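## Task

Shelf spots are labelled with a lot number on the shelf edge directly beneath them, and several spots may carry the same number. Bring one cardboard box from lot 740 and one from lot 689 onto the desk so that no part of either overhangs the desk edge. Every other cardboard box must stay on the shelf it started on. A lot that is not in the storeroom is simply skipped. The robot must not topple or finish leaning, or the task fails.

## Robot and tools

Robot: a Hello Robot Stretch 3 in simulation. It has one arm. A two-wheeled base (0.33 m long, 0.34 m wide, rounded rear) carries a mast with a lift; the arm telescopes out to the robot's RIGHT side. The base cannot slide sideways, so the gripper is moved forward or back by driving. The base pivots about the point between its drive wheels, 0.05 m behind the front edge. With the arm pulled in and wrist folded, a turn sweeps a 0.28 m radius; an unfolded level wrist reaches beyond it. Loose objects may occasionally get nudged by something else.

Frames (metres): base frame has its origin on the floor between the drive wheels, x forward, y left, z up. The odometry frame is the base frame as it was when the scene began. hand_pose is reported in the base frame, at the point where the closed fingertips meet; with all wrist joints at zero its x axis is up, y runs back along the arm toward the mast, z toward the robot's rear.

move: one action per call. Movement arguments:
- base: an object with exactly one key. translate_m is a relative drive in metres, forward positive, -3 to 3. rotate_rad is a relative turn in radians on the spot, left positive, -6.4 to 6.4. Both count from the base position in the latest state report.
- joints: one object keyed by joint name, each value an absolute target (not an offset). lift_m 0 to 1.1 m; arm_m 0 to 0.52 m; wrist_yaw_rad -1.345 to 4.42 (0 along the arm, positive swings toward the front); wrist_pitch_rad -1.57 to 0.451 (0 level, negative tips fingers down); wrist_roll_rad -2.911 to 2.918 (0 = fingers side by side, level); gripper_m -0.089 to 0.179 (larger is wider; real fingertip gap is 0.007 m less when nearly shut, 0.025 m less when fully open); head_pan_rad -3.953 to 1.73 (0 forward, positive left, -1.57 faces along the arm); head_tilt_rad -1.53 to 0.419 (negative down). Done tolerances: lift/arm/gripper ±0.004, yaw/roll ±0.02, pitch ±0.05, head ±0.1.
- speeds: per-key top speed, capped at the max pace. pace: "default" or "max" (translate 0.12/0.30 m/s, rotate 0.76/1.90 rad/s, lift 0.11/0.15 m/s, arm 0.14/0.40 m/s). The base is limited to 0.10 m/s and 0.63 rad/s unless lift_m < 0.30, arm_m < 0.03 and wrist_yaw_rad > 2.54 all hold.
- contact_limits: given only next to the matching command. arm_m, translate_m, rotate_rad take a motor_effort percent 1 to 100 (arm drawing in trips at the negative). lift_m takes {"down": v, "up": v}, percent force beyond free motion; below about 12 it may trip with nothing touched; defaults are 32-47 down, 21-36 up. Base moves have no contact stop unless one is given; with one, each wheel halts separately, which can twist the robot.
- servos: "reboot", used alone, re-enables servos that shut off.
- cameras: list from head_camera, nav_camera, wrist_camera, all; omitted means all, [] means none. blocking: true (default) waits for rest; false returns in about 0.5 s while motion continues.
Any action must have base and/or joints, or servos alone. Motions begin together. Unknown keys make a call invalid; out-of-range values get it refused. A refusal, or an uncommanded stop during a move or wait, cancels the later move, wait and finished_scene calls in that same reply. A joint left out may still be pushing toward its earlier target. Each move ends after at most 14 s (time_out).

wait: seconds 0 to 10, commands nothing, returns state and images; returns early once moves settle. stop: brakes your running motions; braked ones report "stopped" and may keep pressing. zoom_image: camera plus region [x0, y0, x1, y1] in pixels, at most 504x504, of that camera's latest image. finished_scene: scene = current scene number; irreversible; the goal must hold without the robot.

Result lines: "move" is done or the worst status; "earlier move" reports a non-blocking move. Statuses: moving, done (for the base: wheels turned the commanded amount, slip included), off_target (resting short, maybe still pushing), stopped, contact_stop (that joint goes slack until commanded again), time_out, torque_fault (joint limp until reboot). on_its_own lists things not commanded; "held at" is the target, not the reading. motor_effort in percent, positive toward higher values, peak in brackets; wheel effort positive means pushing forward; wrist pitch saturates near 45, roll near 72. lidar_m: 12 sectors of 30°, first straight ahead then counter-clockwise (4th left, 7th behind, 10th right), seeing only a plane 0.17 m up, 0.15 to 12 m; "-" means nothing or too close; misses glass and thin legs. wrist_depth_mm and head_depth_mm: 7x7 grids of median depth, ranges 45-1000 and 280-4000 mm. base_odometry counts wheel turns; heading in rad. turned_by_wheels vs turned_by_imu: if they disagree by more than 0.15, believe the IMU. base_tilt in degrees, positive forward/right, up to about 4° bias.

Cameras: head_camera and nav_camera ride on the pan/tilt head; wrist_camera on the gripper. head_camera images arrive rotated; turn them a quarter clockwise to view upright. nav_camera needs a quarter counterclockwise. A calibration (K, distortion, T_world_to_cam from base frame) is supplied and is slightly off.

Avoid: before folding the wrist to yaw 3.0 or unfolding it, have lift_m 0.32-0.95, pitch -0.4, roll about 0; folded, lift can drop to 0.25. With yaw below -0.4 keep pitch at -0.5 or lower. To grip, command gripper_m below the object width; to release, at least 0.05 above it or fully open; readings do not confirm a hold. Pushing the arm on something rigid with the gripper above about 0.45 m, or driving while holding or hooking something fixed, can tip the robot; back off if tilt appears. Wrist and head never contact-stop. Avoid drops, releasing moving items, slams, hard hits and forceful pushes.

Each tool is called after "Request:" by a JSON object that holds its "name" and its "arguments", one argument or row to a line.

## Session

Request:
{"name": "move", "arguments": {

}}

Scene clock: 0.00 s.
base_odometry: x=+0.000 y=+0.000 heading=+0.000
turned_by_wheels: +0.000
turned_by_imu: +0.000
base_tilt: forward=-0.3 right=-1.1
lidar_m: 1.49 1.03 0.94 1.59 2.73 1.10 0.84 0.82 0.87 1.24 1.57 1.87
head_depth_mm: 1635 1978 1988 1995 1934 1914 1913 / 1644 1836 1822 1794 1777 1764 1761 / 1648 1716 1697 1692 1673 1666 1648 / 1604 1614 1584 1587 1575 1556 1550 / 1529 1514 1504 1486 1485 1467 1462 / 1461 1438 1424 1418 1404 1400 1384 / 1381 1371 1355 1350 1345 1337 1330
base_status: not commanded
joint_positions: lift_m=+0.407 arm_m=+0.001 wrist_yaw_rad=+2.998 wrist_pitch_rad=-0.447 wrist_roll_rad=+0.000 gripper_m=+0.037 head_pan_rad=+0.000 head_tilt_rad=-0.003
joint_status: not commanded
measured_speeds: all 0
motor_effort: left_wheel=-0.4 right_wheel=+0.5 lift_m=+24.0 arm_m=-3.1 wrist_yaw_rad=+0.8 wrist_pitch_rad=+1.9 wrist_roll_rad=-0.1 gripper_m=+0.5 head_pan_rad=+0.2 head_tilt_rad=+7.2
hand_pose: x=+0.0104 y=+0.0728 z=+0.4134 quat_wxyz=(+0.206, +0.699, +0.107, +0.677) (m; base frame)
wrist_depth_mm: - 138 - - - - - / - 149 - - - - - / - 164 - - - - - / 926 191 221 881 874 865 868 / 748 720 212 711 714 725 721 / 653 645 129 618 129 632 623 / 565 576 276 557 539 544 550
pictures: head_camera (sideways), nav_camera (sideways), wrist_camera

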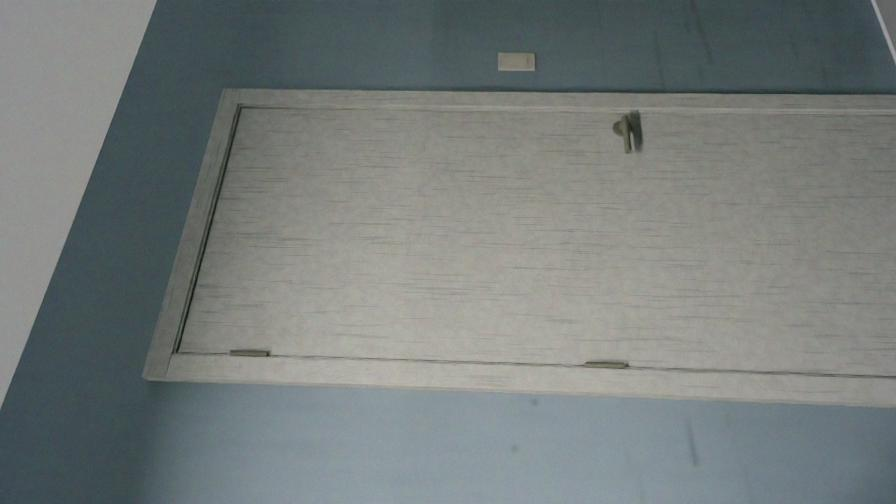

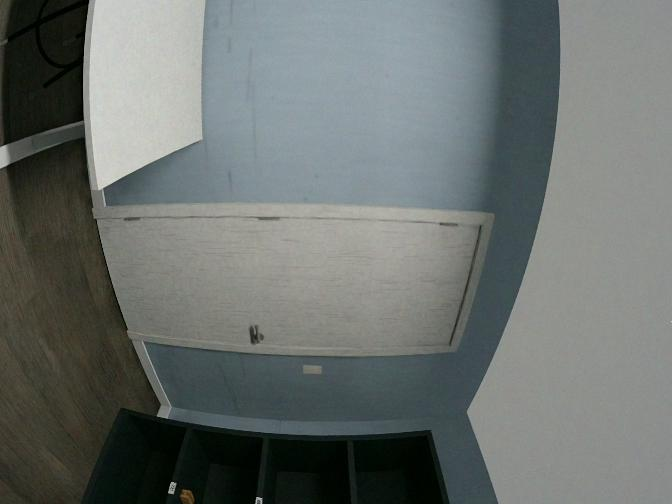

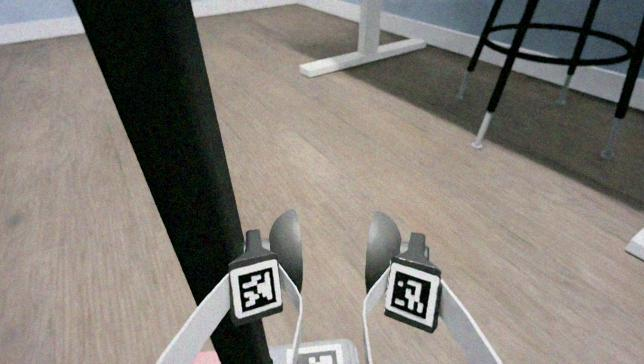

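Request:
{"name": "move", "arguments": {
  "joints": {"head_pan_rad": -1.57, "head_tilt_rad": -0.35},
  "cameras": ["nav_camera", "head_camera"]
}}

Scene clock: 9.60 s.
move: done
base_odometry: x=+0.000 y=+0.000 heading=+0.000
turned_by_wheels: +0.000
turned_by_imu: +0.000
base_tilt: forward=-0.4 right=-1.0
lidar_m: 1.49 1.03 0.94 1.59 2.73 1.10 0.84 0.82 0.87 1.24 1.57 1.88
head_depth_mm: 971 995 1020 1048 1083 1119 1156 / 1107 1141 1176 1212 1257 1298 1352 / 1281 1339 1381 1432 1487 1566 1474 / 1494 1561 1645 1720 1836 1811 1473 / 1671 1794 1905 2010 2060 1870 1471 / 1762 1823 1932 2042 2067 1813 1449 / 1667 1757 1833 1951 2051 1734 1449
base_status: not commanded
joint_positions: lift_m=+0.407 arm_m=+0.001 wrist_yaw_rad=+2.998 wrist_pitch_rad=-0.447 wrist_roll_rad=+0.000 gripper_m=+0.037 head_pan_rad=-1.579 head_tilt_rad=-0.352
joint_status: all done
measured_speeds: translate_m=+0.000 rotate_rad=+0.000 lift_m=+0.000 arm_m=+0.000 wrist_yaw_rad=+0.000 wrist_pitch_rad=+0.000 wrist_roll_rad=+0.000 head_pan_rad=+0.024 head_tilt_rad=+0.000
motor_effort: left_wheel=-0.4(0.7) right_wheel=+0.5(1.0) lift_m=+23.2(24.6) arm_m=-12.3(12.8) wrist_yaw_rad=-0.8(1.8) wrist_pitch_rad=+2.0(2.1) wrist_roll_rad=-0.1(0.3) gripper_m=+0.7(0.9) head_pan_rad=+3.6(5.5) head_tilt_rad=-1.2(6.2)
hand_pose: x=+0.0104 y=+0.0728 z=+0.4134 quat_wxyz=(+0.206, +0.699, +0.107, +0.677) (m; base frame)
wrist_depth_mm: - 138 - - - - - / - 150 - - - - - / - 164 - - - - - / 908 191 221 889 877 868 853 / 746 735 212 710 709 725 725 / 645 649 129 624 129 630 631 / 571 579 277 552 535 554 547
pictures: head_camera (sideways), nav_camera (sideways)
camera_calibration:
head_camera: T_world_to_cam=[[-0.0439982, 0.295036, -0.954473, 1.25796], [0.997161, -0.0454743, -0.0600225, 0.0716867], [-0.0611127, -0.954403, -0.292197, 0.336245], [0, 0, 0, 1]] pos_world=[0.0044135, -0.0469686, 1.30324]
nav_camera: T_world_to_cam=[[0.0145639, -0.31985, 0.947356, -1.19003], [-0.99989, -0.00729363, 0.012909, 0.0394685], [0.00278073, -0.94744, -0.319921, 0.369595], [0, 0, 0, 1]] pos_world=[0.0557679, -0.0301755, 1.24512]

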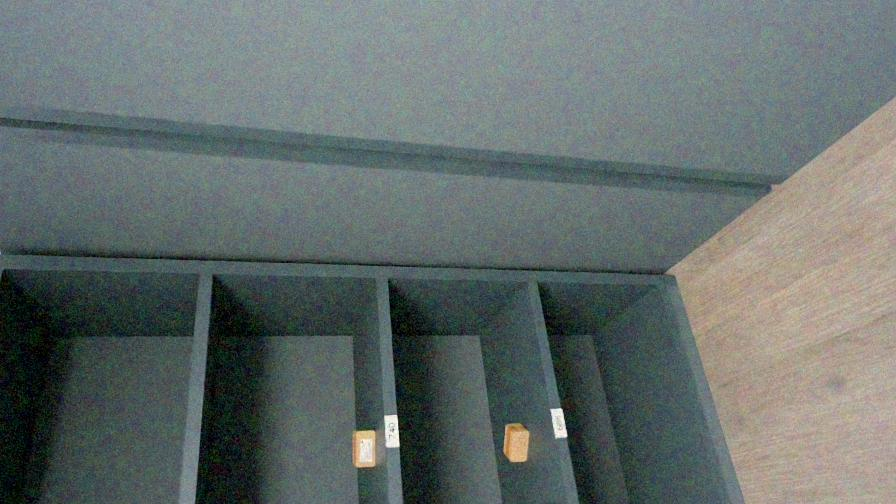

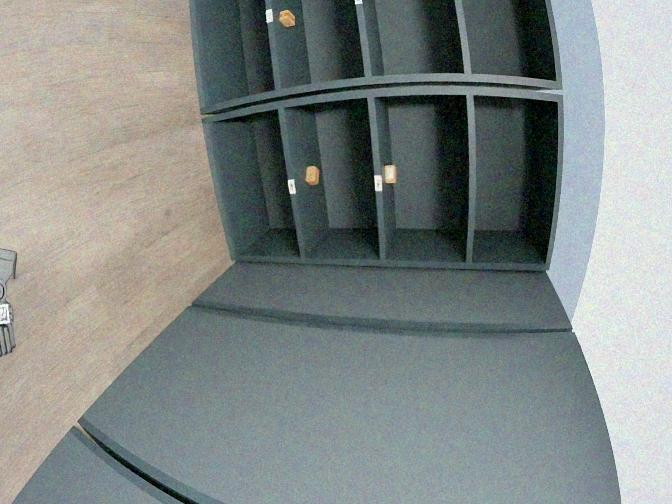

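Request:
{"name": "move", "arguments": {
  "joints": {"head_pan_rad": 1.4, "head_tilt_rad": -0.35},
  "cameras": ["nav_camera"]
}}

Request:
{"name": "move", "arguments": {
  "joints": {"head_pan_rad": -3.0, "head_tilt_rad": -0.35},
  "cameras": ["nav_camera"]
}}

Request:
{"name": "move", "arguments": {
  "joints": {"head_pan_rad": -0.7, "head_tilt_rad": -0.35},
  "cameras": ["nav_camera"]
}}

Scene clock: 25.03 s.
move: done
base_odometry: x=+0.000 y=+0.000 heading=+0.000
turned_by_wheels: +0.000
turned_by_imu: +0.000
base_tilt: forward=-0.3 right=-1.2
lidar_m: 1.49 1.03 0.93 1.59 2.74 1.10 0.84 0.82 0.87 1.24 1.57 1.86
head_depth_mm: 1496 1550 1597 1649 1218 902 1441 / 1666 1714 1774 1801 1205 1700 1444 / 1862 1932 2014 1974 1200 1888 1468 / 2121 2211 2321 2347 1341 1799 1467 / 2448 2601 2749 2823 2370 1872 1457 / 2532 2608 2768 2902 2548 1855 1454 / 2357 2471 2604 2719 2561 1837 1449
base_status: not commanded
joint_positions: lift_m=+0.407 arm_m=+0.001 wrist_yaw_rad=+2.998 wrist_pitch_rad=-0.447 wrist_roll_rad=+0.000 gripper_m=+0.037 head_pan_rad=+1.409 head_tilt_rad=-0.350
joint_status: all done
measured_speeds: translate_m=+0.000 rotate_rad=+0.000 lift_m=+0.000 arm_m=+0.000 wrist_yaw_rad=+0.000 wrist_pitch_rad=+0.000 wrist_roll_rad=+0.000 head_pan_rad=-0.024 head_tilt_rad=+0.000
motor_effort: left_wheel=-0.5(0.8) right_wheel=-0.1(1.3) lift_m=+23.8(24.3) arm_m=-13.2(14.1) wrist_yaw_rad=-0.6(1.7) wrist_pitch_rad=+1.9(2.1) wrist_roll_rad=-0.1(0.3) gripper_m=+0.6(0.9) head_pan_rad=-3.6(5.4) head_tilt_rad=+4.8(9.3)
hand_pose: x=+0.0104 y=+0.0728 z=+0.4134 quat_wxyz=(+0.206, +0.699, +0.107, +0.677) (m; base frame)
wrist_depth_mm: - 138 - - - - - / - 150 - - - - - / - 164 - - - - - / 913 191 221 885 872 863 866 / 758 731 212 710 710 737 725 / 650 646 129 613 128 622 624 / 567 573 279 563 542 550 547
pictures: nav_camera (sideways)
camera_calibration:
nav_camera: T_world_to_cam=[[0.0345918, 0.316759, 0.947875, -1.19083], [0.989094, -0.146716, 0.0129334, 0.0273038], [0.143165, 0.93709, -0.31838, 0.366732], [0, 0, 0, 1]] pos_world=[-0.0383165, 0.0375518, 1.24517]

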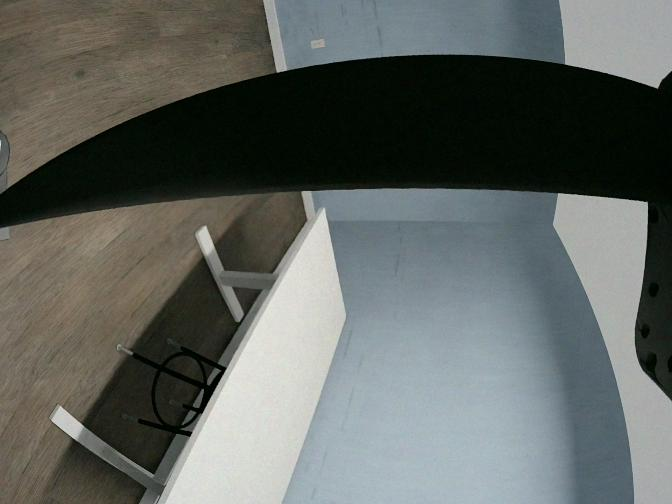

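Scene clock: 28.40 s.
move: done
base_odometry: x=+0.000 y=+0.000 heading=+0.000
turned_by_wheels: +0.000
turned_by_imu: +0.000
base_tilt: forward=-0.2 right=-1.1
lidar_m: 1.49 1.03 0.94 1.58 2.74 1.10 0.84 0.82 0.87 1.24 1.56 1.87
head_depth_mm: 821 873 936 1009 1093 1189 1300 / 791 839 893 959 1034 1119 1219 / 757 805 860 915 982 1062 1146 / 732 775 822 876 938 1005 1085 / 706 744 791 841 895 960 1034 / 683 718 759 805 856 917 977 / 660 694 731 773 820 877 939
base_status: not commanded
joint_positions: lift_m=+0.407 arm_m=+0.001 wrist_yaw_rad=+2.998 wrist_pitch_rad=-0.447 wrist_roll_rad=+0.000 gripper_m=+0.037 head_pan_rad=-3.009 head_tilt_rad=-0.350
joint_status: all done
measured_speeds: translate_m=+0.000 rotate_rad=+0.000 lift_m=+0.000 arm_m=+0.000 wrist_yaw_rad=+0.000 wrist_pitch_rad=+0.000 wrist_roll_rad=+0.000 head_pan_rad=+0.024 head_tilt_rad=+0.000
motor_effort: left_wheel=-0.2(0.8) right_wheel=+0.0(1.0) lift_m=+24.0(24.5) arm_m=-13.5(13.9) wrist_yaw_rad=-1.4(1.8) wrist_pitch_rad=+1.9(2.1) wrist_roll_rad=+0.0(0.3) gripper_m=+0.7(0.9) head_pan_rad=+3.8(5.6) head_tilt_rad=+4.6(8.6)
hand_pose: x=+0.0104 y=+0.0728 z=+0.4134 quat_wxyz=(+0.206, +0.699, +0.107, +0.677) (m; base frame)
wrist_depth_mm: - 138 - - - - - / - 150 - - - - - / - 164 - - - - - / 897 190 221 898 879 874 857 / 759 723 211 707 715 726 723 / 645 639 129 617 129 618 621 / 563 581 278 554 538 552 552
pictures: nav_camera (sideways)
camera_calibration:
nav_camera: T_world_to_cam=[[-0.312769, -0.0590423, 0.947992, -1.18887], [-0.147475, 0.988981, 0.0129389, 0.0342297], [-0.93831, -0.135758, -0.31803, 0.372874], [0, 0, 0, 1]] pos_world=[-0.0169211, -0.0534251, 1.24518]

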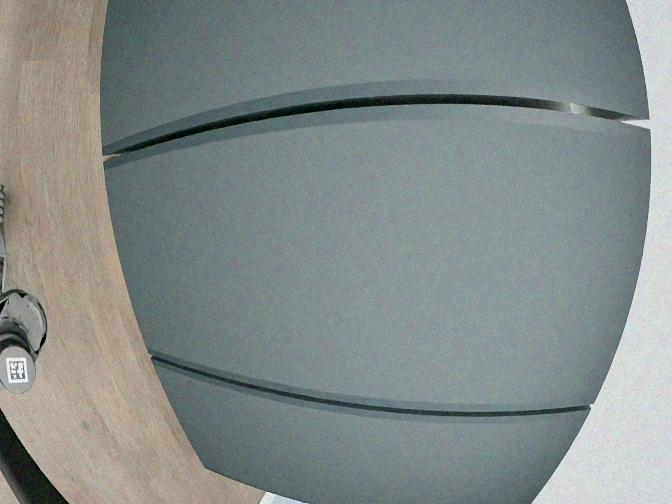

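Scene clock: 30.97 s.
move: done
base_odometry: x=+0.000 y=+0.000 heading=+0.000
turned_by_wheels: +0.000
turned_by_imu: +0.000
base_tilt: forward=-0.3 right=-1.2
lidar_m: 1.49 1.03 0.93 1.59 2.74 1.10 0.84 0.82 0.87 1.24 1.57 1.87
head_depth_mm: 1536 1384 1459 1619 1713 1803 1489 / 1727 1799 1898 2008 1794 1764 1486 / 1784 1874 1983 2105 2142 1849 1475 / 1871 1956 2062 2196 2217 1877 1470 / 1706 1828 1922 2022 2131 1879 1452 / 2011 2131 2265 2373 2407 1859 1454 / 1863 1924 2008 2102 2168 1841 1458
base_status: not commanded
joint_positions: lift_m=+0.407 arm_m=+0.001 wrist_yaw_rad=+2.998 wrist_pitch_rad=-0.447 wrist_roll_rad=+0.000 gripper_m=+0.037 head_pan_rad=-0.692 head_tilt_rad=-0.350
joint_status: all done
measured_speeds: translate_m=+0.000 rotate_rad=+0.000 lift_m=+0.000 arm_m=+0.000 wrist_yaw_rad=+0.000 wrist_pitch_rad=+0.000 wrist_roll_rad=+0.000 head_pan_rad=-0.024 head_tilt_rad=+0.000
motor_effort: left_wheel=-0.2(0.8) right_wheel=+0.4(1.5) lift_m=+24.0(24.5) arm_m=-12.8(14.0) wrist_yaw_rad=-0.2(1.3) wrist_pitch_rad=+1.9(2.1) wrist_roll_rad=+0.2(0.3) gripper_m=+0.4(1.0) head_pan_rad=-3.5(6.1) head_tilt_rad=+4.4(7.4)
hand_pose: x=+0.0104 y=+0.0728 z=+0.4134 quat_wxyz=(+0.206, +0.699, +0.107, +0.677) (m; base frame)
wrist_depth_mm: - 138 - - - - - / - 150 - - - - - / - 164 - - - - - / 910 191 221 884 883 868 869 / 774 724 212 722 713 720 721 / 644 639 129 617 128 629 616 / 570 581 276 557 541 550 545
pictures: nav_camera (sideways)
camera_calibration:
nav_camera: T_world_to_cam=[[0.255643, -0.189624, 0.947992, -1.19233], [-0.626211, -0.779546, 0.012939, 0.03715], [0.73655, -0.596951, -0.31803, 0.362657], [0, 0, 0, 1]] pos_world=[0.0609602, 0.019354, 1.24518]

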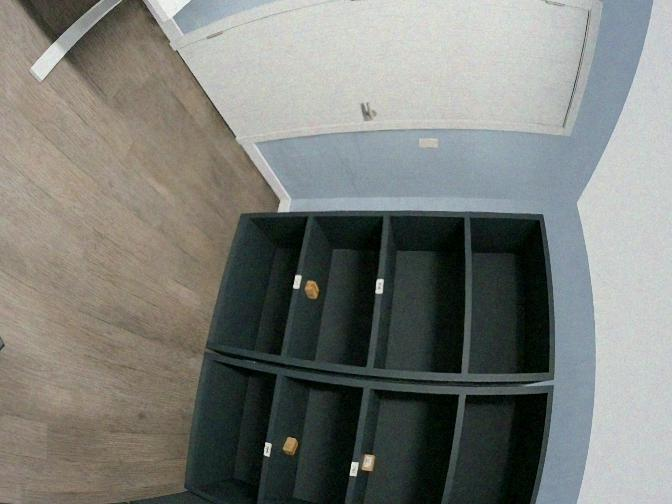

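Request:
{"name": "move", "arguments": {
  "joints": {"head_pan_rad": -0.95, "head_tilt_rad": -0.35},
  "cameras": ["head_camera"]
}}

Scene clock: 41.73 s.
move: done
base_odometry: x=+0.000 y=+0.000 heading=+0.000
turned_by_wheels: +0.000
turned_by_imu: +0.000
base_tilt: forward=-0.4 right=-1.2
lidar_m: 1.50 1.03 0.94 1.58 2.73 1.10 0.84 0.82 0.87 1.24 1.57 1.86
head_depth_mm: 1681 1757 1850 1955 1940 1805 1493 / 1694 1771 1871 1982 1914 1791 1480 / 1454 1753 1872 2021 2125 1804 1474 / 1720 1812 1900 2031 1754 1817 1474 / 1754 1833 1964 2072 2087 1828 1459 / 1789 1880 1974 2111 2173 1856 1453 / 1807 1882 1977 2092 2093 1856 1444
base_status: not commanded
joint_positions: lift_m=+0.407 arm_m=+0.001 wrist_yaw_rad=+2.998 wrist_pitch_rad=-0.447 wrist_roll_rad=+0.000 gripper_m=+0.037 head_pan_rad=-0.958 head_tilt_rad=-0.350
joint_status: all done
measured_speeds: all 0
motor_effort: left_wheel=-0.1(0.8) right_wheel=-0.2(1.1) lift_m=+24.1(24.5) arm_m=-13.0(13.6) wrist_yaw_rad=+0.2(1.9) wrist_pitch_rad=+1.9(2.1) wrist_roll_rad=+0.1(0.3) gripper_m=+0.8(1.1) head_pan_rad=-2.1(3.4) head_tilt_rad=+3.9(6.6)
hand_pose: x=+0.0104 y=+0.0728 z=+0.4134 quat_wxyz=(+0.206, +0.699, +0.107, +0.677) (m; base frame)
wrist_depth_mm: - 138 - - - - - / - 149 - - - - - / - 165 - - - - - / 903 191 221 886 867 883 874 / 752 727 212 720 710 727 710 / 647 644 129 615 128 623 623 / 567 574 277 554 541 548 549
pictures: head_camera (sideways)
camera_calibration:
head_camera: T_world_to_cam=[[-0.20617, 0.212971, -0.955059, 1.25971], [0.837983, 0.542393, -0.059947, 0.0725597], [0.505251, -0.812682, -0.290291, 0.33031], [0, 0, 0, 1]] pos_world=[0.0320216, -0.0392008, 1.30333]

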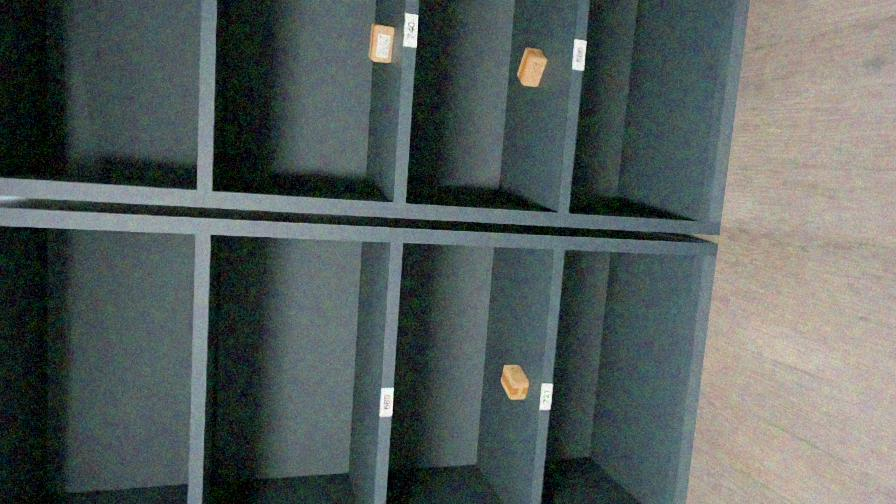

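Request:
{"name": "zoom_image", "arguments": {
  "camera": "head_camera",
  "region": [370, 0, 610, 90]
}}

Request:
{"name": "zoom_image", "arguments": {
  "camera": "head_camera",
  "region": [360, 350, 580, 440]
}}

Scaled by 2.100 from the camera's 896x504 image, which has a finer 1280x720 frame.

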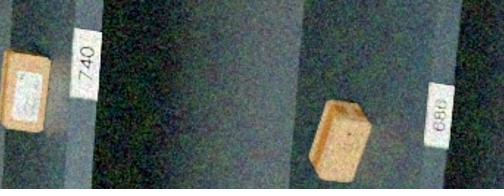

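Scaled by 2.291 from the camera's 896x504 image, which has a finer 1280x720 frame.

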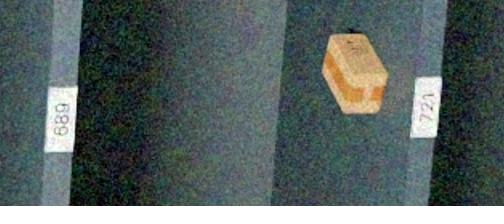

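Request:
{"name": "move", "arguments": {
  "joints": {"head_pan_rad": -3.9, "head_tilt_rad": -0.3},
  "cameras": ["nav_camera"]
}}

Request:
{"name": "move", "arguments": {
  "joints": {"head_pan_rad": -2.2, "head_tilt_rad": -0.3},
  "cameras": ["nav_camera"]
}}

Request:
{"name": "move", "arguments": {
  "joints": {"head_pan_rad": 0.5, "head_tilt_rad": -0.4},
  "cameras": ["nav_camera"]
}}

Scene clock: 80.57 s.
move: done
base_odometry: x=+0.000 y=+0.000 heading=+0.000
turned_by_wheels: +0.000
turned_by_imu: +0.000
base_tilt: forward=-0.4 right=-1.3
lidar_m: 1.49 1.03 0.94 1.59 2.74 1.10 0.84 0.82 0.87 1.24 1.57 1.87
head_depth_mm: - - - - - - - / 2348 2448 - - - - - / 2410 2502 2599 2735 2789 2033 1546 / 2485 2586 2726 2849 2872 2003 1544 / 2562 2619 2747 2903 2548 1948 1535 / 1382 1425 1490 1541 1622 1699 1530 / 1163 1199 1236 1284 1334 1388 1410
base_status: not commanded
joint_positions: lift_m=+0.407 arm_m=+0.001 wrist_yaw_rad=+2.998 wrist_pitch_rad=-0.447 wrist_roll_rad=+0.000 gripper_m=+0.037 head_pan_rad=-3.908 head_tilt_rad=-0.300
joint_status: all done
measured_speeds: translate_m=+0.000 rotate_rad=+0.000 lift_m=+0.000 arm_m=+0.000 wrist_yaw_rad=+0.000 wrist_pitch_rad=+0.000 wrist_roll_rad=+0.000 head_pan_rad=+0.024 head_tilt_rad=+0.000
motor_effort: left_wheel=-0.2(0.8) right_wheel=+0.0(1.1) lift_m=+24.1(24.8) arm_m=-12.7(13.5) wrist_yaw_rad=-1.5(1.7) wrist_pitch_rad=+2.1(2.1) wrist_roll_rad=-0.1(0.3) gripper_m=+0.2(1.0) head_pan_rad=+3.6(6.1) head_tilt_rad=+5.3(8.8)
hand_pose: x=+0.0104 y=+0.0728 z=+0.4134 quat_wxyz=(+0.206, +0.699, +0.107, +0.677) (m; base frame)
wrist_depth_mm: - 138 - - - - - / - 149 - - - - - / - 164 - - - - - / 916 190 221 884 865 868 853 / 758 719 211 718 710 734 720 / 646 644 128 615 128 628 620 / 568 576 277 557 545 552 551
pictures: nav_camera (sideways)
camera_calibration:
nav_camera: T_world_to_cam=[[-0.206274, 0.175012, 0.962716, -1.20875], [0.683241, 0.730065, 0.0136743, 0.0282041], [-0.700452, 0.660588, -0.270169, 0.309132], [0, 0, 0, 1]] pos_world=[-0.0520708, -0.0132543, 1.24681]

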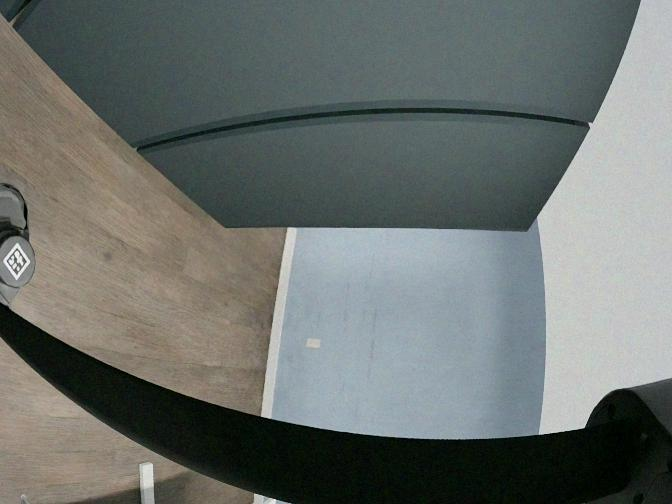

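Scene clock: 82.83 s.
move: done
base_odometry: x=+0.000 y=+0.000 heading=+0.000
turned_by_wheels: +0.000
turned_by_imu: +0.000
base_tilt: forward=-0.2 right=-1.2
lidar_m: 1.49 1.03 0.94 1.58 2.73 1.10 0.84 0.82 0.87 1.24 1.57 1.87
head_depth_mm: 694 715 740 767 800 834 873 / 717 745 776 816 853 892 931 / 753 785 819 856 894 940 986 / 793 825 864 905 948 1002 1055 / 837 874 915 963 1015 1074 1131 / 888 932 975 1033 1087 1148 1226 / 941 991 1044 1099 1174 1247 1336
base_status: not commanded
joint_positions: lift_m=+0.407 arm_m=+0.001 wrist_yaw_rad=+2.998 wrist_pitch_rad=-0.447 wrist_roll_rad=+0.000 gripper_m=+0.037 head_pan_rad=-2.191 head_tilt_rad=-0.300
joint_status: all done
measured_speeds: translate_m=+0.000 rotate_rad=+0.000 lift_m=+0.000 arm_m=+0.000 wrist_yaw_rad=+0.000 wrist_pitch_rad=+0.000 wrist_roll_rad=+0.000 head_pan_rad=-0.024 head_tilt_rad=+0.000
motor_effort: left_wheel=-0.4(0.9) right_wheel=+0.2(1.2) lift_m=+24.2(25.0) arm_m=-12.4(13.4) wrist_yaw_rad=+1.0(1.6) wrist_pitch_rad=+1.9(2.0) wrist_roll_rad=+0.0(0.4) gripper_m=+0.7(0.8) head_pan_rad=-3.4(6.2) head_tilt_rad=+4.4(9.1)
hand_pose: x=+0.0104 y=+0.0728 z=+0.4134 quat_wxyz=(+0.206, +0.699, +0.107, +0.677) (m; base frame)
wrist_depth_mm: - 138 - - - - - / - 150 - - - - - / - 165 - - - - - / 916 191 221 890 887 876 860 / 763 735 212 719 714 721 726 / 644 644 129 616 129 629 619 / 567 580 279 563 546 552 544
pictures: nav_camera (sideways)
camera_calibration:
nav_camera: T_world_to_cam=[[-0.143151, -0.229535, 0.962716, -1.20913], [-0.821673, 0.569795, 0.0136743, 0.0373841], [-0.551689, -0.78908, -0.270169, 0.308225], [0, 0, 0, 1]] pos_world=[0.0276737, -0.0556246, 1.24681]

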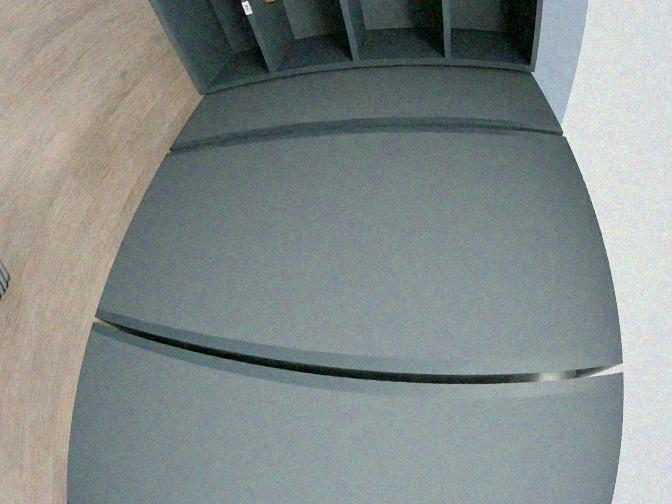

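Scene clock: 85.57 s.
move: done
base_odometry: x=+0.000 y=+0.000 heading=+0.000
turned_by_wheels: +0.000
turned_by_imu: +0.000
base_tilt: forward=-0.2 right=-1.1
lidar_m: 1.49 1.03 0.94 1.59 2.74 1.10 0.84 0.82 0.87 1.24 1.57 1.88
head_depth_mm: 1213 1286 1366 1454 1567 1673 1424 / 1218 1297 1379 1492 1596 1686 1421 / 1225 1295 1386 1487 1300 1600 1413 / 1229 1305 1392 1466 1090 902 1365 / 1231 1303 1402 1478 1078 893 1392 / 1239 1303 1401 1471 1072 885 1349 / 1239 1317 1421 1480 1062 885 1381
base_status: not commanded
joint_positions: lift_m=+0.407 arm_m=+0.001 wrist_yaw_rad=+2.998 wrist_pitch_rad=-0.447 wrist_roll_rad=+0.000 gripper_m=+0.037 head_pan_rad=+0.508 head_tilt_rad=-0.400
joint_status: all done
measured_speeds: translate_m=+0.000 rotate_rad=+0.000 lift_m=+0.000 arm_m=+0.000 wrist_yaw_rad=+0.000 wrist_pitch_rad=+0.000 wrist_roll_rad=+0.000 head_pan_rad=-0.024 head_tilt_rad=+0.000
motor_effort: left_wheel=-0.6(0.8) right_wheel=+0.4(1.1) lift_m=+24.4(25.0) arm_m=-12.6(13.3) wrist_yaw_rad=+0.9(1.5) wrist_pitch_rad=+2.0(2.1) wrist_roll_rad=+0.0(0.3) gripper_m=+0.6(1.0) head_pan_rad=-2.7(6.9) head_tilt_rad=-4.3(7.4)
hand_pose: x=+0.0104 y=+0.0728 z=+0.4134 quat_wxyz=(+0.206, +0.699, +0.107, +0.677) (m; base frame)
wrist_depth_mm: - 138 - - - - - / - 150 - - - - - / - 164 - - - - - / 885 191 221 879 871 857 845 / 754 729 212 708 714 724 719 / 645 638 129 622 129 632 618 / 566 572 278 556 542 551 541
pictures: nav_camera (sideways)
camera_calibration:
nav_camera: T_world_to_cam=[[0.310409, 0.19244, 0.930921, -1.17038], [0.500249, -0.865796, 0.0121724, 0.0312773], [0.80833, 0.461914, -0.365018, 0.423371], [0, 0, 0, 1]] pos_world=[0.00542695, 0.0567465, 1.24369]

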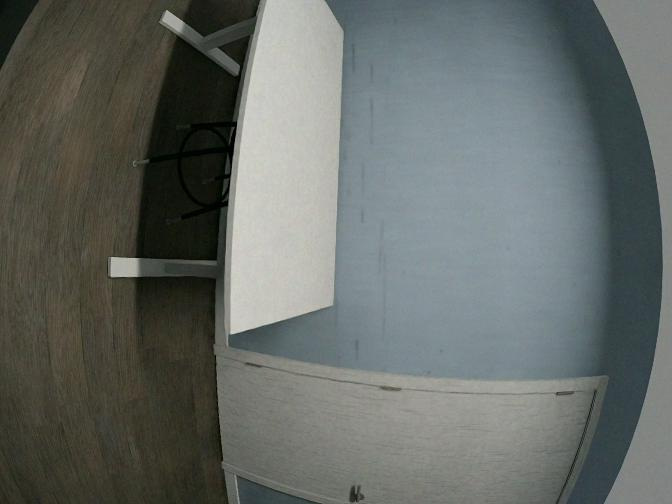

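Request:
{"name": "move", "arguments": {
  "base": {"translate_m": 0.45},
  "joints": {"head_pan_rad": -1.57, "head_tilt_rad": -0.4},
  "cameras": ["nav_camera"],
  "pace": "max"
}}

Request:
{"name": "move", "arguments": {
  "base": {"rotate_rad": -1.571},
  "joints": {"head_pan_rad": 0.0, "head_tilt_rad": -0.4},
  "cameras": ["head_camera"],
  "pace": "max"
}}

Scene clock: 120.53 s.
move: done
base_odometry: x=+0.450 y=+0.000 heading=+0.000
turned_by_wheels: +0.000
turned_by_imu: +0.001
base_tilt: forward=-0.4 right=-1.3
lidar_m: 1.06 0.66 0.66 0.77 2.93 1.63 1.25 1.22 1.29 1.40 1.39 1.40
head_depth_mm: 1448 1502 1548 1597 1659 1692 1420 / 1557 1636 1709 1814 1896 1798 1414 / 1773 1877 1895 1970 2070 1799 1417 / 1717 1837 1909 2057 2159 1778 1399 / 1641 1731 1800 1960 2037 1711 1397 / 1556 1641 1700 1831 1571 1633 1392 / 1134 1222 1330 1548 1548 1609 1387
base_status: done
joint_positions: lift_m=+0.407 arm_m=+0.001 wrist_yaw_rad=+2.998 wrist_pitch_rad=-0.447 wrist_roll_rad=+0.000 gripper_m=+0.037 head_pan_rad=-1.570 head_tilt_rad=-0.401
joint_status: all done
measured_speeds: all 0
motor_effort: left_wheel=+0.9(10.2) right_wheel=+8.7(12.5) lift_m=+25.0(25.3) arm_m=-12.0(13.3) wrist_yaw_rad=-0.7(2.1) wrist_pitch_rad=+2.0(2.1) wrist_roll_rad=-0.1(0.4) gripper_m=+0.5(1.2) head_pan_rad=+4.0(6.2) head_tilt_rad=-0.8(5.8)
hand_pose: x=+0.0104 y=+0.0728 z=+0.4134 quat_wxyz=(+0.206, +0.699, +0.107, +0.677) (m; base frame)
wrist_depth_mm: - 138 - - - - - / - 150 - - - - 578 / - 164 - - - - - / 910 191 222 887 892 865 825 / 760 732 212 720 736 698 721 / 643 647 129 619 129 625 616 / 563 577 279 551 542 549 548
pictures: nav_camera (sideways)
camera_calibration:
nav_camera: T_world_to_cam=[[0.017307, -0.365662, 0.930587, -1.16816], [-0.999792, -0.0163793, 0.0121581, 0.0404463], [0.0107966, -0.930603, -0.36587, 0.429344], [0, 0, 0, 1]] pos_world=[0.0560197, -0.0269399, 1.24366]

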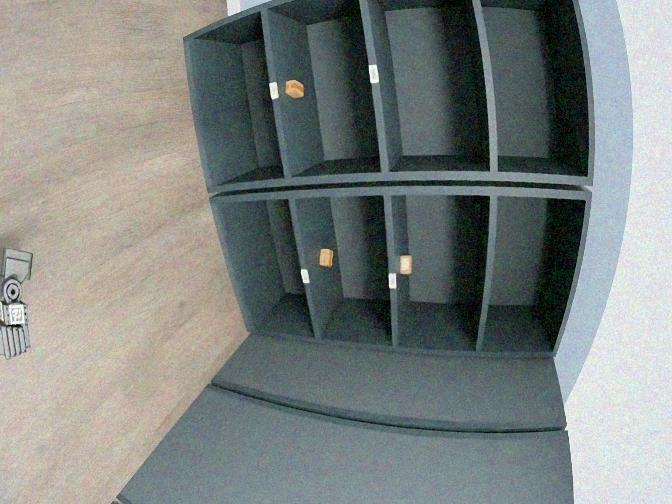

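Scene clock: 123.97 s.
move: done
base_odometry: x=+0.450 y=+0.000 heading=-1.571
turned_by_wheels: -1.571
turned_by_imu: -1.546
base_tilt: forward=-0.4 right=-1.2
lidar_m: 1.40 1.39 1.38 1.06 0.66 0.67 0.78 2.90 1.61 1.24 1.22 1.30
head_depth_mm: 1438 1511 1556 1602 1657 1682 1427 / 1579 1615 1692 1816 1899 1782 1414 / 1763 1868 1928 1988 2081 1781 1401 / 1691 1794 1916 2063 2149 1769 1412 / 1617 1717 1778 1934 2043 1718 1391 / 1550 1625 1492 1818 1554 1625 1394 / 1153 1212 1337 1645 1548 1632 1382
base_status: done
joint_positions: lift_m=+0.407 arm_m=+0.001 wrist_yaw_rad=+2.998 wrist_pitch_rad=-0.447 wrist_roll_rad=+0.000 gripper_m=+0.037 head_pan_rad=+0.001 head_tilt_rad=-0.401
joint_status: all done
measured_speeds: all 0
motor_effort: left_wheel=+7.6(12.4) right_wheel=-10.3(14.1) lift_m=+25.1(25.4) arm_m=-13.4(14.2) wrist_yaw_rad=-1.6(1.8) wrist_pitch_rad=+2.0(2.1) wrist_roll_rad=-0.1(0.3) gripper_m=+0.1(1.1) head_pan_rad=-2.6(5.3) head_tilt_rad=+1.0(3.8)
hand_pose: x=+0.0104 y=+0.0728 z=+0.4134 quat_wxyz=(+0.206, +0.699, +0.107, +0.677) (m; base frame)
wrist_depth_mm: - 138 - - - - - / - 150 - - - - - / - 164 - - - - - / 874 191 220 880 881 861 861 / 705 729 212 718 711 726 723 / 627 644 129 615 129 629 621 / 555 568 277 562 540 548 551
pictures: head_camera (sideways)
camera_calibration:
head_camera: T_world_to_cam=[[-0.340963, -0.0466393, -0.938919, 1.23946], [0.0337237, 0.997519, -0.0617967, 0.0798697], [0.939472, -0.0527342, -0.338544, 0.39046], [0, 0, 0, 1]] pos_world=[0.0530898, -0.00127344, 1.30088]

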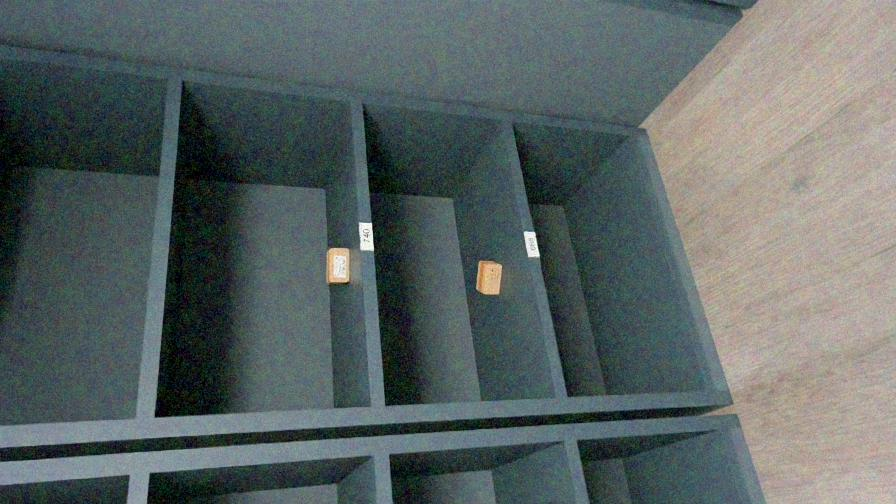

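Request:
{"name": "zoom_image", "arguments": {
  "camera": "head_camera",
  "region": [460, 210, 560, 310]
}}

Request:
{"name": "zoom_image", "arguments": {
  "camera": "head_camera",
  "region": [310, 210, 410, 310]
}}

Scaled by 5.040 from the camera's 896x504 image, which has a finer 1280x720 frame.

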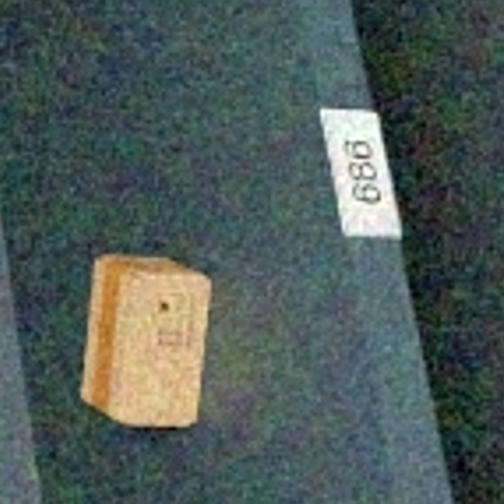

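Scaled by 5.040 from the camera's 896x504 image, which has a finer 1280x720 frame.

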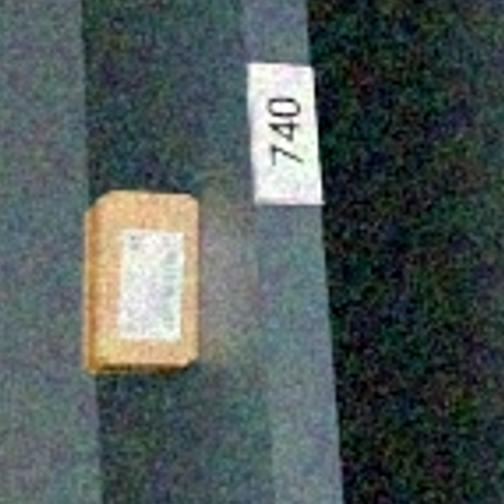

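Request:
{"name": "zoom_image", "arguments": {
  "camera": "head_camera",
  "region": [518, 226, 548, 262]
}}

Scaled by 14.000 from the camera's 896x504 image, which has a finer 1280x720 frame.

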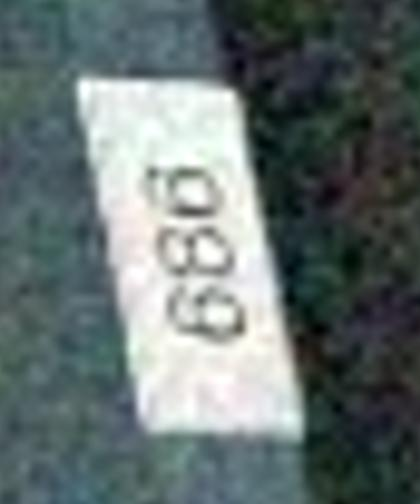

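Request:
{"name": "move", "arguments": {
  "base": {"translate_m": 0.65},
  "joints": {"head_pan_rad": 0.0, "head_tilt_rad": -0.2},
  "cameras": ["head_camera"],
  "pace": "max"
}}

Scene clock: 197.53 s.
move: done
base_odometry: x=+0.450 y=-0.650 heading=-1.571
turned_by_wheels: +0.000
turned_by_imu: +0.000
base_tilt: forward=-0.2 right=-1.1
lidar_m: 1.26 0.79 1.19 1.21 1.34 1.20 1.42 3.45 1.24 0.96 0.94 1.00
head_depth_mm: 1052 1089 1076 1108 1121 1164 1178 / 1180 1254 1231 1284 1227 1274 1163 / 1180 1334 1365 1414 1111 1396 1109 / 1200 1265 1282 1347 1010 1390 1025 / 1145 1188 1220 1270 982 1322 1015 / 1099 1129 1160 1205 900 1266 1015 / 1053 1073 1111 1146 885 1210 1012
base_status: done
joint_positions: lift_m=+0.407 arm_m=+0.001 wrist_yaw_rad=+2.998 wrist_pitch_rad=-0.447 wrist_roll_rad=+0.000 gripper_m=+0.037 head_pan_rad=+0.000 head_tilt_rad=-0.200
joint_status: all done
measured_speeds: all 0
motor_effort: left_wheel=+3.8(12.2) right_wheel=+6.1(10.7) lift_m=+24.8(25.6) arm_m=-12.6(13.7) wrist_yaw_rad=+0.5(1.6) wrist_pitch_rad=+1.9(2.1) wrist_roll_rad=-0.1(0.3) gripper_m=+0.1(1.2) head_pan_rad=-2.2(4.8) head_tilt_rad=-2.6(7.6)
hand_pose: x=+0.0104 y=+0.0728 z=+0.4134 quat_wxyz=(+0.206, +0.699, +0.107, +0.677) (m; base frame)
wrist_depth_mm: - 138 - - - - - / - 150 - - - - - / - 164 - - - - - / 912 191 222 869 872 826 - / 755 724 212 705 714 725 717 / 650 643 129 617 129 632 626 / 574 575 277 558 540 550 548
pictures: head_camera (sideways)
camera_calibration:
head_camera: T_world_to_cam=[[-0.147096, -0.0462588, -0.98804, 1.30248], [0.046543, 0.997476, -0.0536297, 0.0691741], [0.988027, -0.0538751, -0.144572, 0.137697], [0, 0, 0, 1]] pos_world=[0.052322, -0.00133, 1.31052]

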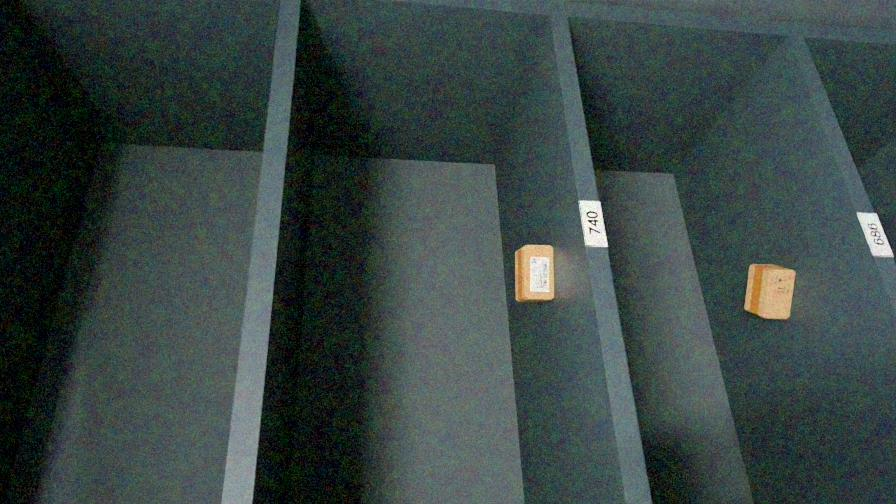

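Request:
{"name": "move", "arguments": {
  "base": {"rotate_rad": 2.17},
  "joints": {"head_pan_rad": -1.57, "head_tilt_rad": -0.3},
  "cameras": ["nav_camera"],
  "pace": "max"
}}

Request:
{"name": "move", "arguments": {
  "base": {"translate_m": -0.515},
  "cameras": []
}}

Request:
{"name": "move", "arguments": {
  "base": {"rotate_rad": -0.136},
  "cameras": ["head_camera", "nav_camera"]
}}

Scene clock: 255.47 s.
move: done
base_odometry: x=+0.450 y=-0.650 heading=+0.599
turned_by_wheels: +2.170
turned_by_imu: +2.134
base_tilt: forward=-0.3 right=-1.1
lidar_m: 1.33 1.19 1.42 2.47 1.19 0.95 0.94 1.02 1.25 0.79 1.19 1.34
head_depth_mm: 1040 970 1136 1173 909 1218 962 / 1034 785 1142 1177 901 1208 957 / 673 702 730 769 815 1057 948 / 1076 1098 1177 1148 882 1098 935 / 1085 1115 1190 1221 1327 1180 1009 / 1102 1131 1210 1236 1346 1176 1005 / 1111 1140 1225 1220 1367 1169 1299
base_status: done
joint_positions: lift_m=+0.407 arm_m=+0.001 wrist_yaw_rad=+2.998 wrist_pitch_rad=-0.447 wrist_roll_rad=+0.000 gripper_m=+0.037 head_pan_rad=-1.570 head_tilt_rad=-0.303
joint_status: all done
measured_speeds: all 0
motor_effort: left_wheel=-8.0(13.2) right_wheel=+8.3(12.4) lift_m=+24.6(25.6) arm_m=-13.6(14.1) wrist_yaw_rad=+0.5(2.0) wrist_pitch_rad=+2.0(2.1) wrist_roll_rad=+0.1(0.3) gripper_m=+0.3(1.0) head_pan_rad=+3.6(5.0) head_tilt_rad=+5.4(6.5)
hand_pose: x=+0.0104 y=+0.0728 z=+0.4134 quat_wxyz=(+0.206, +0.699, +0.107, +0.677) (m; base frame)
wrist_depth_mm: - 138 - - - - - / - 149 - - - - - / - 164 - - - - - / 898 191 221 887 875 884 853 / 754 724 212 721 706 716 717 / 644 641 128 622 128 627 623 / 570 584 279 558 544 551 548
pictures: nav_camera (sideways)
camera_calibration:
nav_camera: T_world_to_cam=[[0.0171743, -0.272897, 0.96189, -1.20903], [-0.999796, -0.0148761, 0.0136306, 0.0385276], [0.0105895, -0.961928, -0.273097, 0.308606], [0, 0, 0, 1]] pos_world=[0.056016, -0.032511, 1.24671]

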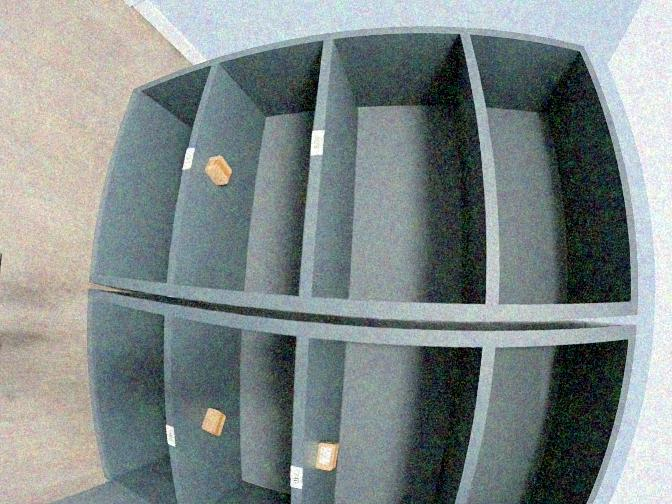

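Scene clock: 261.73 s.
move: done
base_odometry: x=+0.025 y=-0.940 heading=+0.599
turned_by_wheels: +0.000
turned_by_imu: +0.000
base_tilt: forward=-0.4 right=-1.1
lidar_m: 1.83 1.65 2.50 1.15 0.55 0.44 0.43 0.47 0.72 1.17 0.86 1.58
head_depth_mm: 980 751 1064 1105 845 1206 929 / 989 772 1086 1120 839 1212 929 / 1003 796 1100 1136 827 1208 925 / 1014 819 1110 1149 864 1203 917 / 1026 847 1126 1161 876 1189 914 / 1036 875 1139 1171 870 1181 939 / 939 881 988 998 950 1061 964
base_status: done
joint_positions: lift_m=+0.407 arm_m=+0.001 wrist_yaw_rad=+2.998 wrist_pitch_rad=-0.447 wrist_roll_rad=+0.000 gripper_m=+0.037 head_pan_rad=-1.570 head_tilt_rad=-0.300
joint_status: not commanded
measured_speeds: all 0
motor_effort: left_wheel=-6.4(13.1) right_wheel=-5.3(11.2) lift_m=+24.7(26.0) arm_m=-12.9(13.9) wrist_yaw_rad=-0.6(2.3) wrist_pitch_rad=+1.9(2.1) wrist_roll_rad=+0.1(0.3) gripper_m=+0.9(1.0) head_pan_rad=+3.9(4.3) head_tilt_rad=+5.2(6.7)
hand_pose: x=+0.0104 y=+0.0728 z=+0.4134 quat_wxyz=(+0.206, +0.699, +0.107, +0.677) (m; base frame)
wrist_depth_mm: - 138 - - - - - / - 149 - - - - - / - 164 - - - - - / - 182 222 898 887 868 864 / - 218 212 719 705 728 725 / - 635 128 615 129 629 627 / - 575 276 561 537 547 542
pictures: none
No camera images: "cameras" was empty.

Scene clock: 262.87 s.
move: done
base_odometry: x=+0.025 y=-0.940 heading=+0.463
turned_by_wheels: -0.136
turned_by_imu: -0.134
base_tilt: forward=-0.5 right=-1.2
lidar_m: 1.83 1.65 2.50 1.72 0.62 0.45 0.43 0.45 0.61 1.17 0.86 1.58
head_depth_mm: 997 913 1005 988 848 965 899 / 1011 976 1110 1140 841 1173 927 / 1010 794 1103 1142 829 1205 924 / 1006 821 1103 1143 856 1195 918 / 1007 847 1101 1143 873 1189 910 / 999 878 1101 1138 869 1184 911 / 1000 913 1099 1130 859 1178 906
base_status: done
joint_positions: lift_m=+0.407 arm_m=+0.001 wrist_yaw_rad=+2.998 wrist_pitch_rad=-0.447 wrist_roll_rad=+0.000 gripper_m=+0.037 head_pan_rad=-1.570 head_tilt_rad=-0.300
joint_status: not commanded
measured_speeds: all 0
motor_effort: left_wheel=+7.9(10.3) right_wheel=-10.0(12.9) lift_m=+25.3(25.9) arm_m=-12.9(12.9) wrist_yaw_rad=+0.4(1.7) wrist_pitch_rad=+1.9(2.0) wrist_roll_rad=+0.0(0.3) gripper_m=+0.3(0.9) head_pan_rad=+3.5(3.9) head_tilt_rad=+4.4(6.1)
hand_pose: x=+0.0104 y=+0.0728 z=+0.4134 quat_wxyz=(+0.206, +0.699, +0.107, +0.677) (m; base frame)
wrist_depth_mm: - 138 - - - - - / - 149 - - - - - / - 164 - - - - - / - 183 221 880 866 876 851 / - 700 212 706 720 727 720 / - 644 128 620 129 628 624 / 571 574 278 556 544 550 549
pictures: head_camera (sideways), nav_camera (sideways)
camera_calibration:
head_camera: T_world_to_cam=[[-0.0464973, 0.244541, -0.968523, 1.27633], [0.997519, -0.0399459, -0.0579752, 0.0690233], [-0.0528659, -0.968816, -0.242077, 0.270962], [0, 0, 0, 1]] pos_world=[0.00481857, -0.0468456, 1.30575]
nav_camera: T_world_to_cam=[[0.0172784, -0.269946, 0.962721, -1.21012], [-0.999791, -0.0152254, 0.0136746, 0.0384703], [0.0109664, -0.962755, -0.270152, 0.304771], [0, 0, 0, 1]] pos_world=[0.0560289, -0.0326602, 1.24681]

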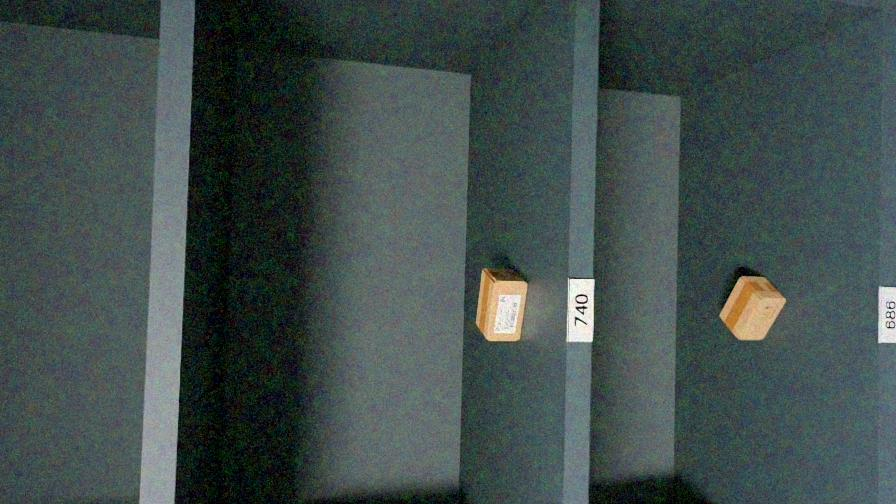

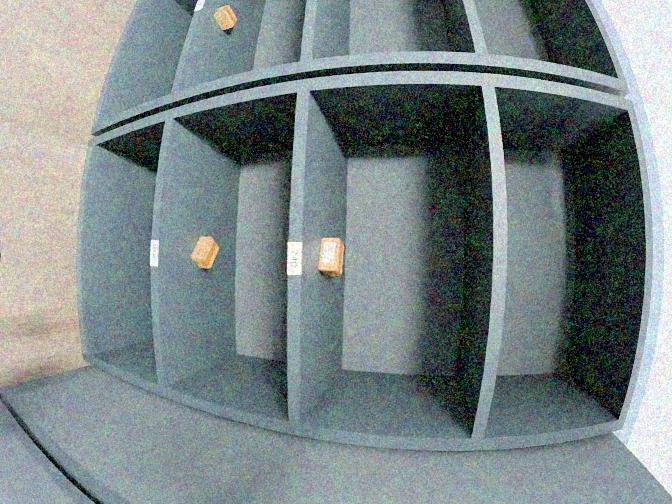

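Request:
{"name": "move", "arguments": {
  "joints": {"lift_m": 0.9, "wrist_pitch_rad": -0.4, "wrist_roll_rad": 0.0},
  "pace": "max",
  "cameras": []
}}

Request:
{"name": "move", "arguments": {
  "joints": {"wrist_yaw_rad": 0.0, "gripper_m": 0.179},
  "cameras": ["wrist_camera"]
}}

Scene clock: 294.93 s.
move: done
base_odometry: x=+0.025 y=-0.940 heading=+0.463
turned_by_wheels: +0.000
turned_by_imu: +0.000
base_tilt: forward=-0.3 right=-1.2
lidar_m: 1.83 1.65 2.50 1.72 0.62 0.45 0.43 0.45 0.61 1.17 0.86 1.58
head_depth_mm: 1002 913 1006 990 847 960 897 / 1008 974 1101 1152 840 1171 924 / 1007 797 1105 1150 828 1198 926 / 1006 819 1098 1140 858 1192 916 / 1002 849 1106 1138 872 1192 911 / 996 876 1096 1129 866 1183 907 / 998 909 1096 1126 856 1176 908
base_status: not commanded
joint_positions: lift_m=+0.900 arm_m=+0.001 wrist_yaw_rad=+2.998 wrist_pitch_rad=-0.419 wrist_roll_rad=+0.000 gripper_m=+0.037 head_pan_rad=-1.570 head_tilt_rad=-0.300
joint_status: all done
measured_speeds: all 0
motor_effort: left_wheel=+7.8(8.4) right_wheel=-9.8(11.0) lift_m=+29.8(34.6) arm_m=-12.1(12.9) wrist_yaw_rad=-1.6(1.6) wrist_pitch_rad=+3.1(5.9) wrist_roll_rad=-0.1(1.3) gripper_m=+0.2(0.9) head_pan_rad=+3.3(3.9) head_tilt_rad=+3.6(5.2)
hand_pose: x=+0.0109 y=+0.0764 z=+0.9124 quat_wxyz=(+0.197, +0.700, +0.097, +0.680) (m; base frame)
wrist_depth_mm: - 137 - - - - - / - 148 - - - - - / - 162 - - - - - / - 179 - - - - - / - 200 205 - - - - / - - 129 - 128 - - / - - 264 - - - -
pictures: none
No camera images: "cameras" was empty.

Scene clock: 297.40 s.
move: done
base_odometry: x=+0.025 y=-0.940 heading=+0.463
turned_by_wheels: +0.000
turned_by_imu: +0.000
base_tilt: forward=-0.3 right=-1.2
lidar_m: 1.83 1.64 2.49 1.72 0.62 0.45 0.43 0.45 0.61 1.17 0.86 1.58
head_depth_mm: 995 918 1008 991 850 961 899 / 1008 971 1104 1150 838 1175 924 / 1003 794 1107 1146 830 1204 920 / 1002 820 1102 1138 855 1203 912 / 1004 847 1106 1138 869 1187 912 / 1002 875 1098 1130 863 1186 908 / 999 916 1099 1132 859 1177 904
base_status: not commanded
joint_positions: lift_m=+0.900 arm_m=+0.001 wrist_yaw_rad=+0.003 wrist_pitch_rad=-0.419 wrist_roll_rad=+0.000 gripper_m=+0.179 head_pan_rad=-1.570 head_tilt_rad=-0.300
joint_status: all done
measured_speeds: all 0
motor_effort: left_wheel=+7.5(8.4) right_wheel=-10.1(10.7) lift_m=+30.8(31.2) arm_m=-12.0(12.8) wrist_yaw_rad=-2.9(6.7) wrist_pitch_rad=+3.2(3.2) wrist_roll_rad=+0.0(0.3) gripper_m=+0.4(83.9) head_pan_rad=+2.6(3.5) head_tilt_rad=+3.6(4.5)
hand_pose: x=-0.0208 y=-0.3698 z=+0.9124 quat_wxyz=(+0.692, +0.149, -0.691, -0.146) (m; base frame)
wrist_depth_mm: - - - - - - - / - 927 - - - - - / - - - - - - - / - - - - - 856 - / - 142 - - - - - / 123 140 - - - - - / - 945 - - - 872 105
pictures: wrist_camera
camera_calibration:
wrist_camera: T_world_to_cam=[[-0.998879, -0.0399075, -0.025467, -0.00566471], [-0.00252293, 0.582057, -0.813144, 0.989609], [0.0472738, -0.812168, -0.581505, 0.397389], [0, 0, 0, 1]] pos_world=[-0.0219477, -0.253489, 1.03563]

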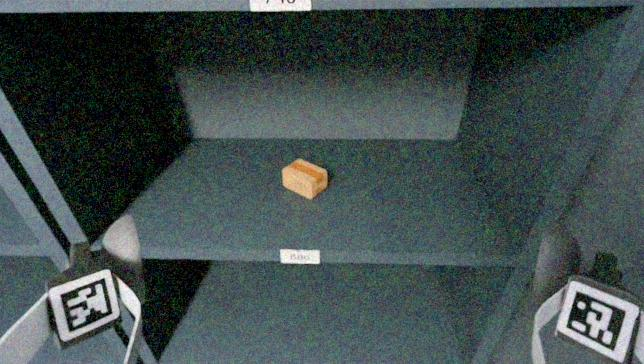

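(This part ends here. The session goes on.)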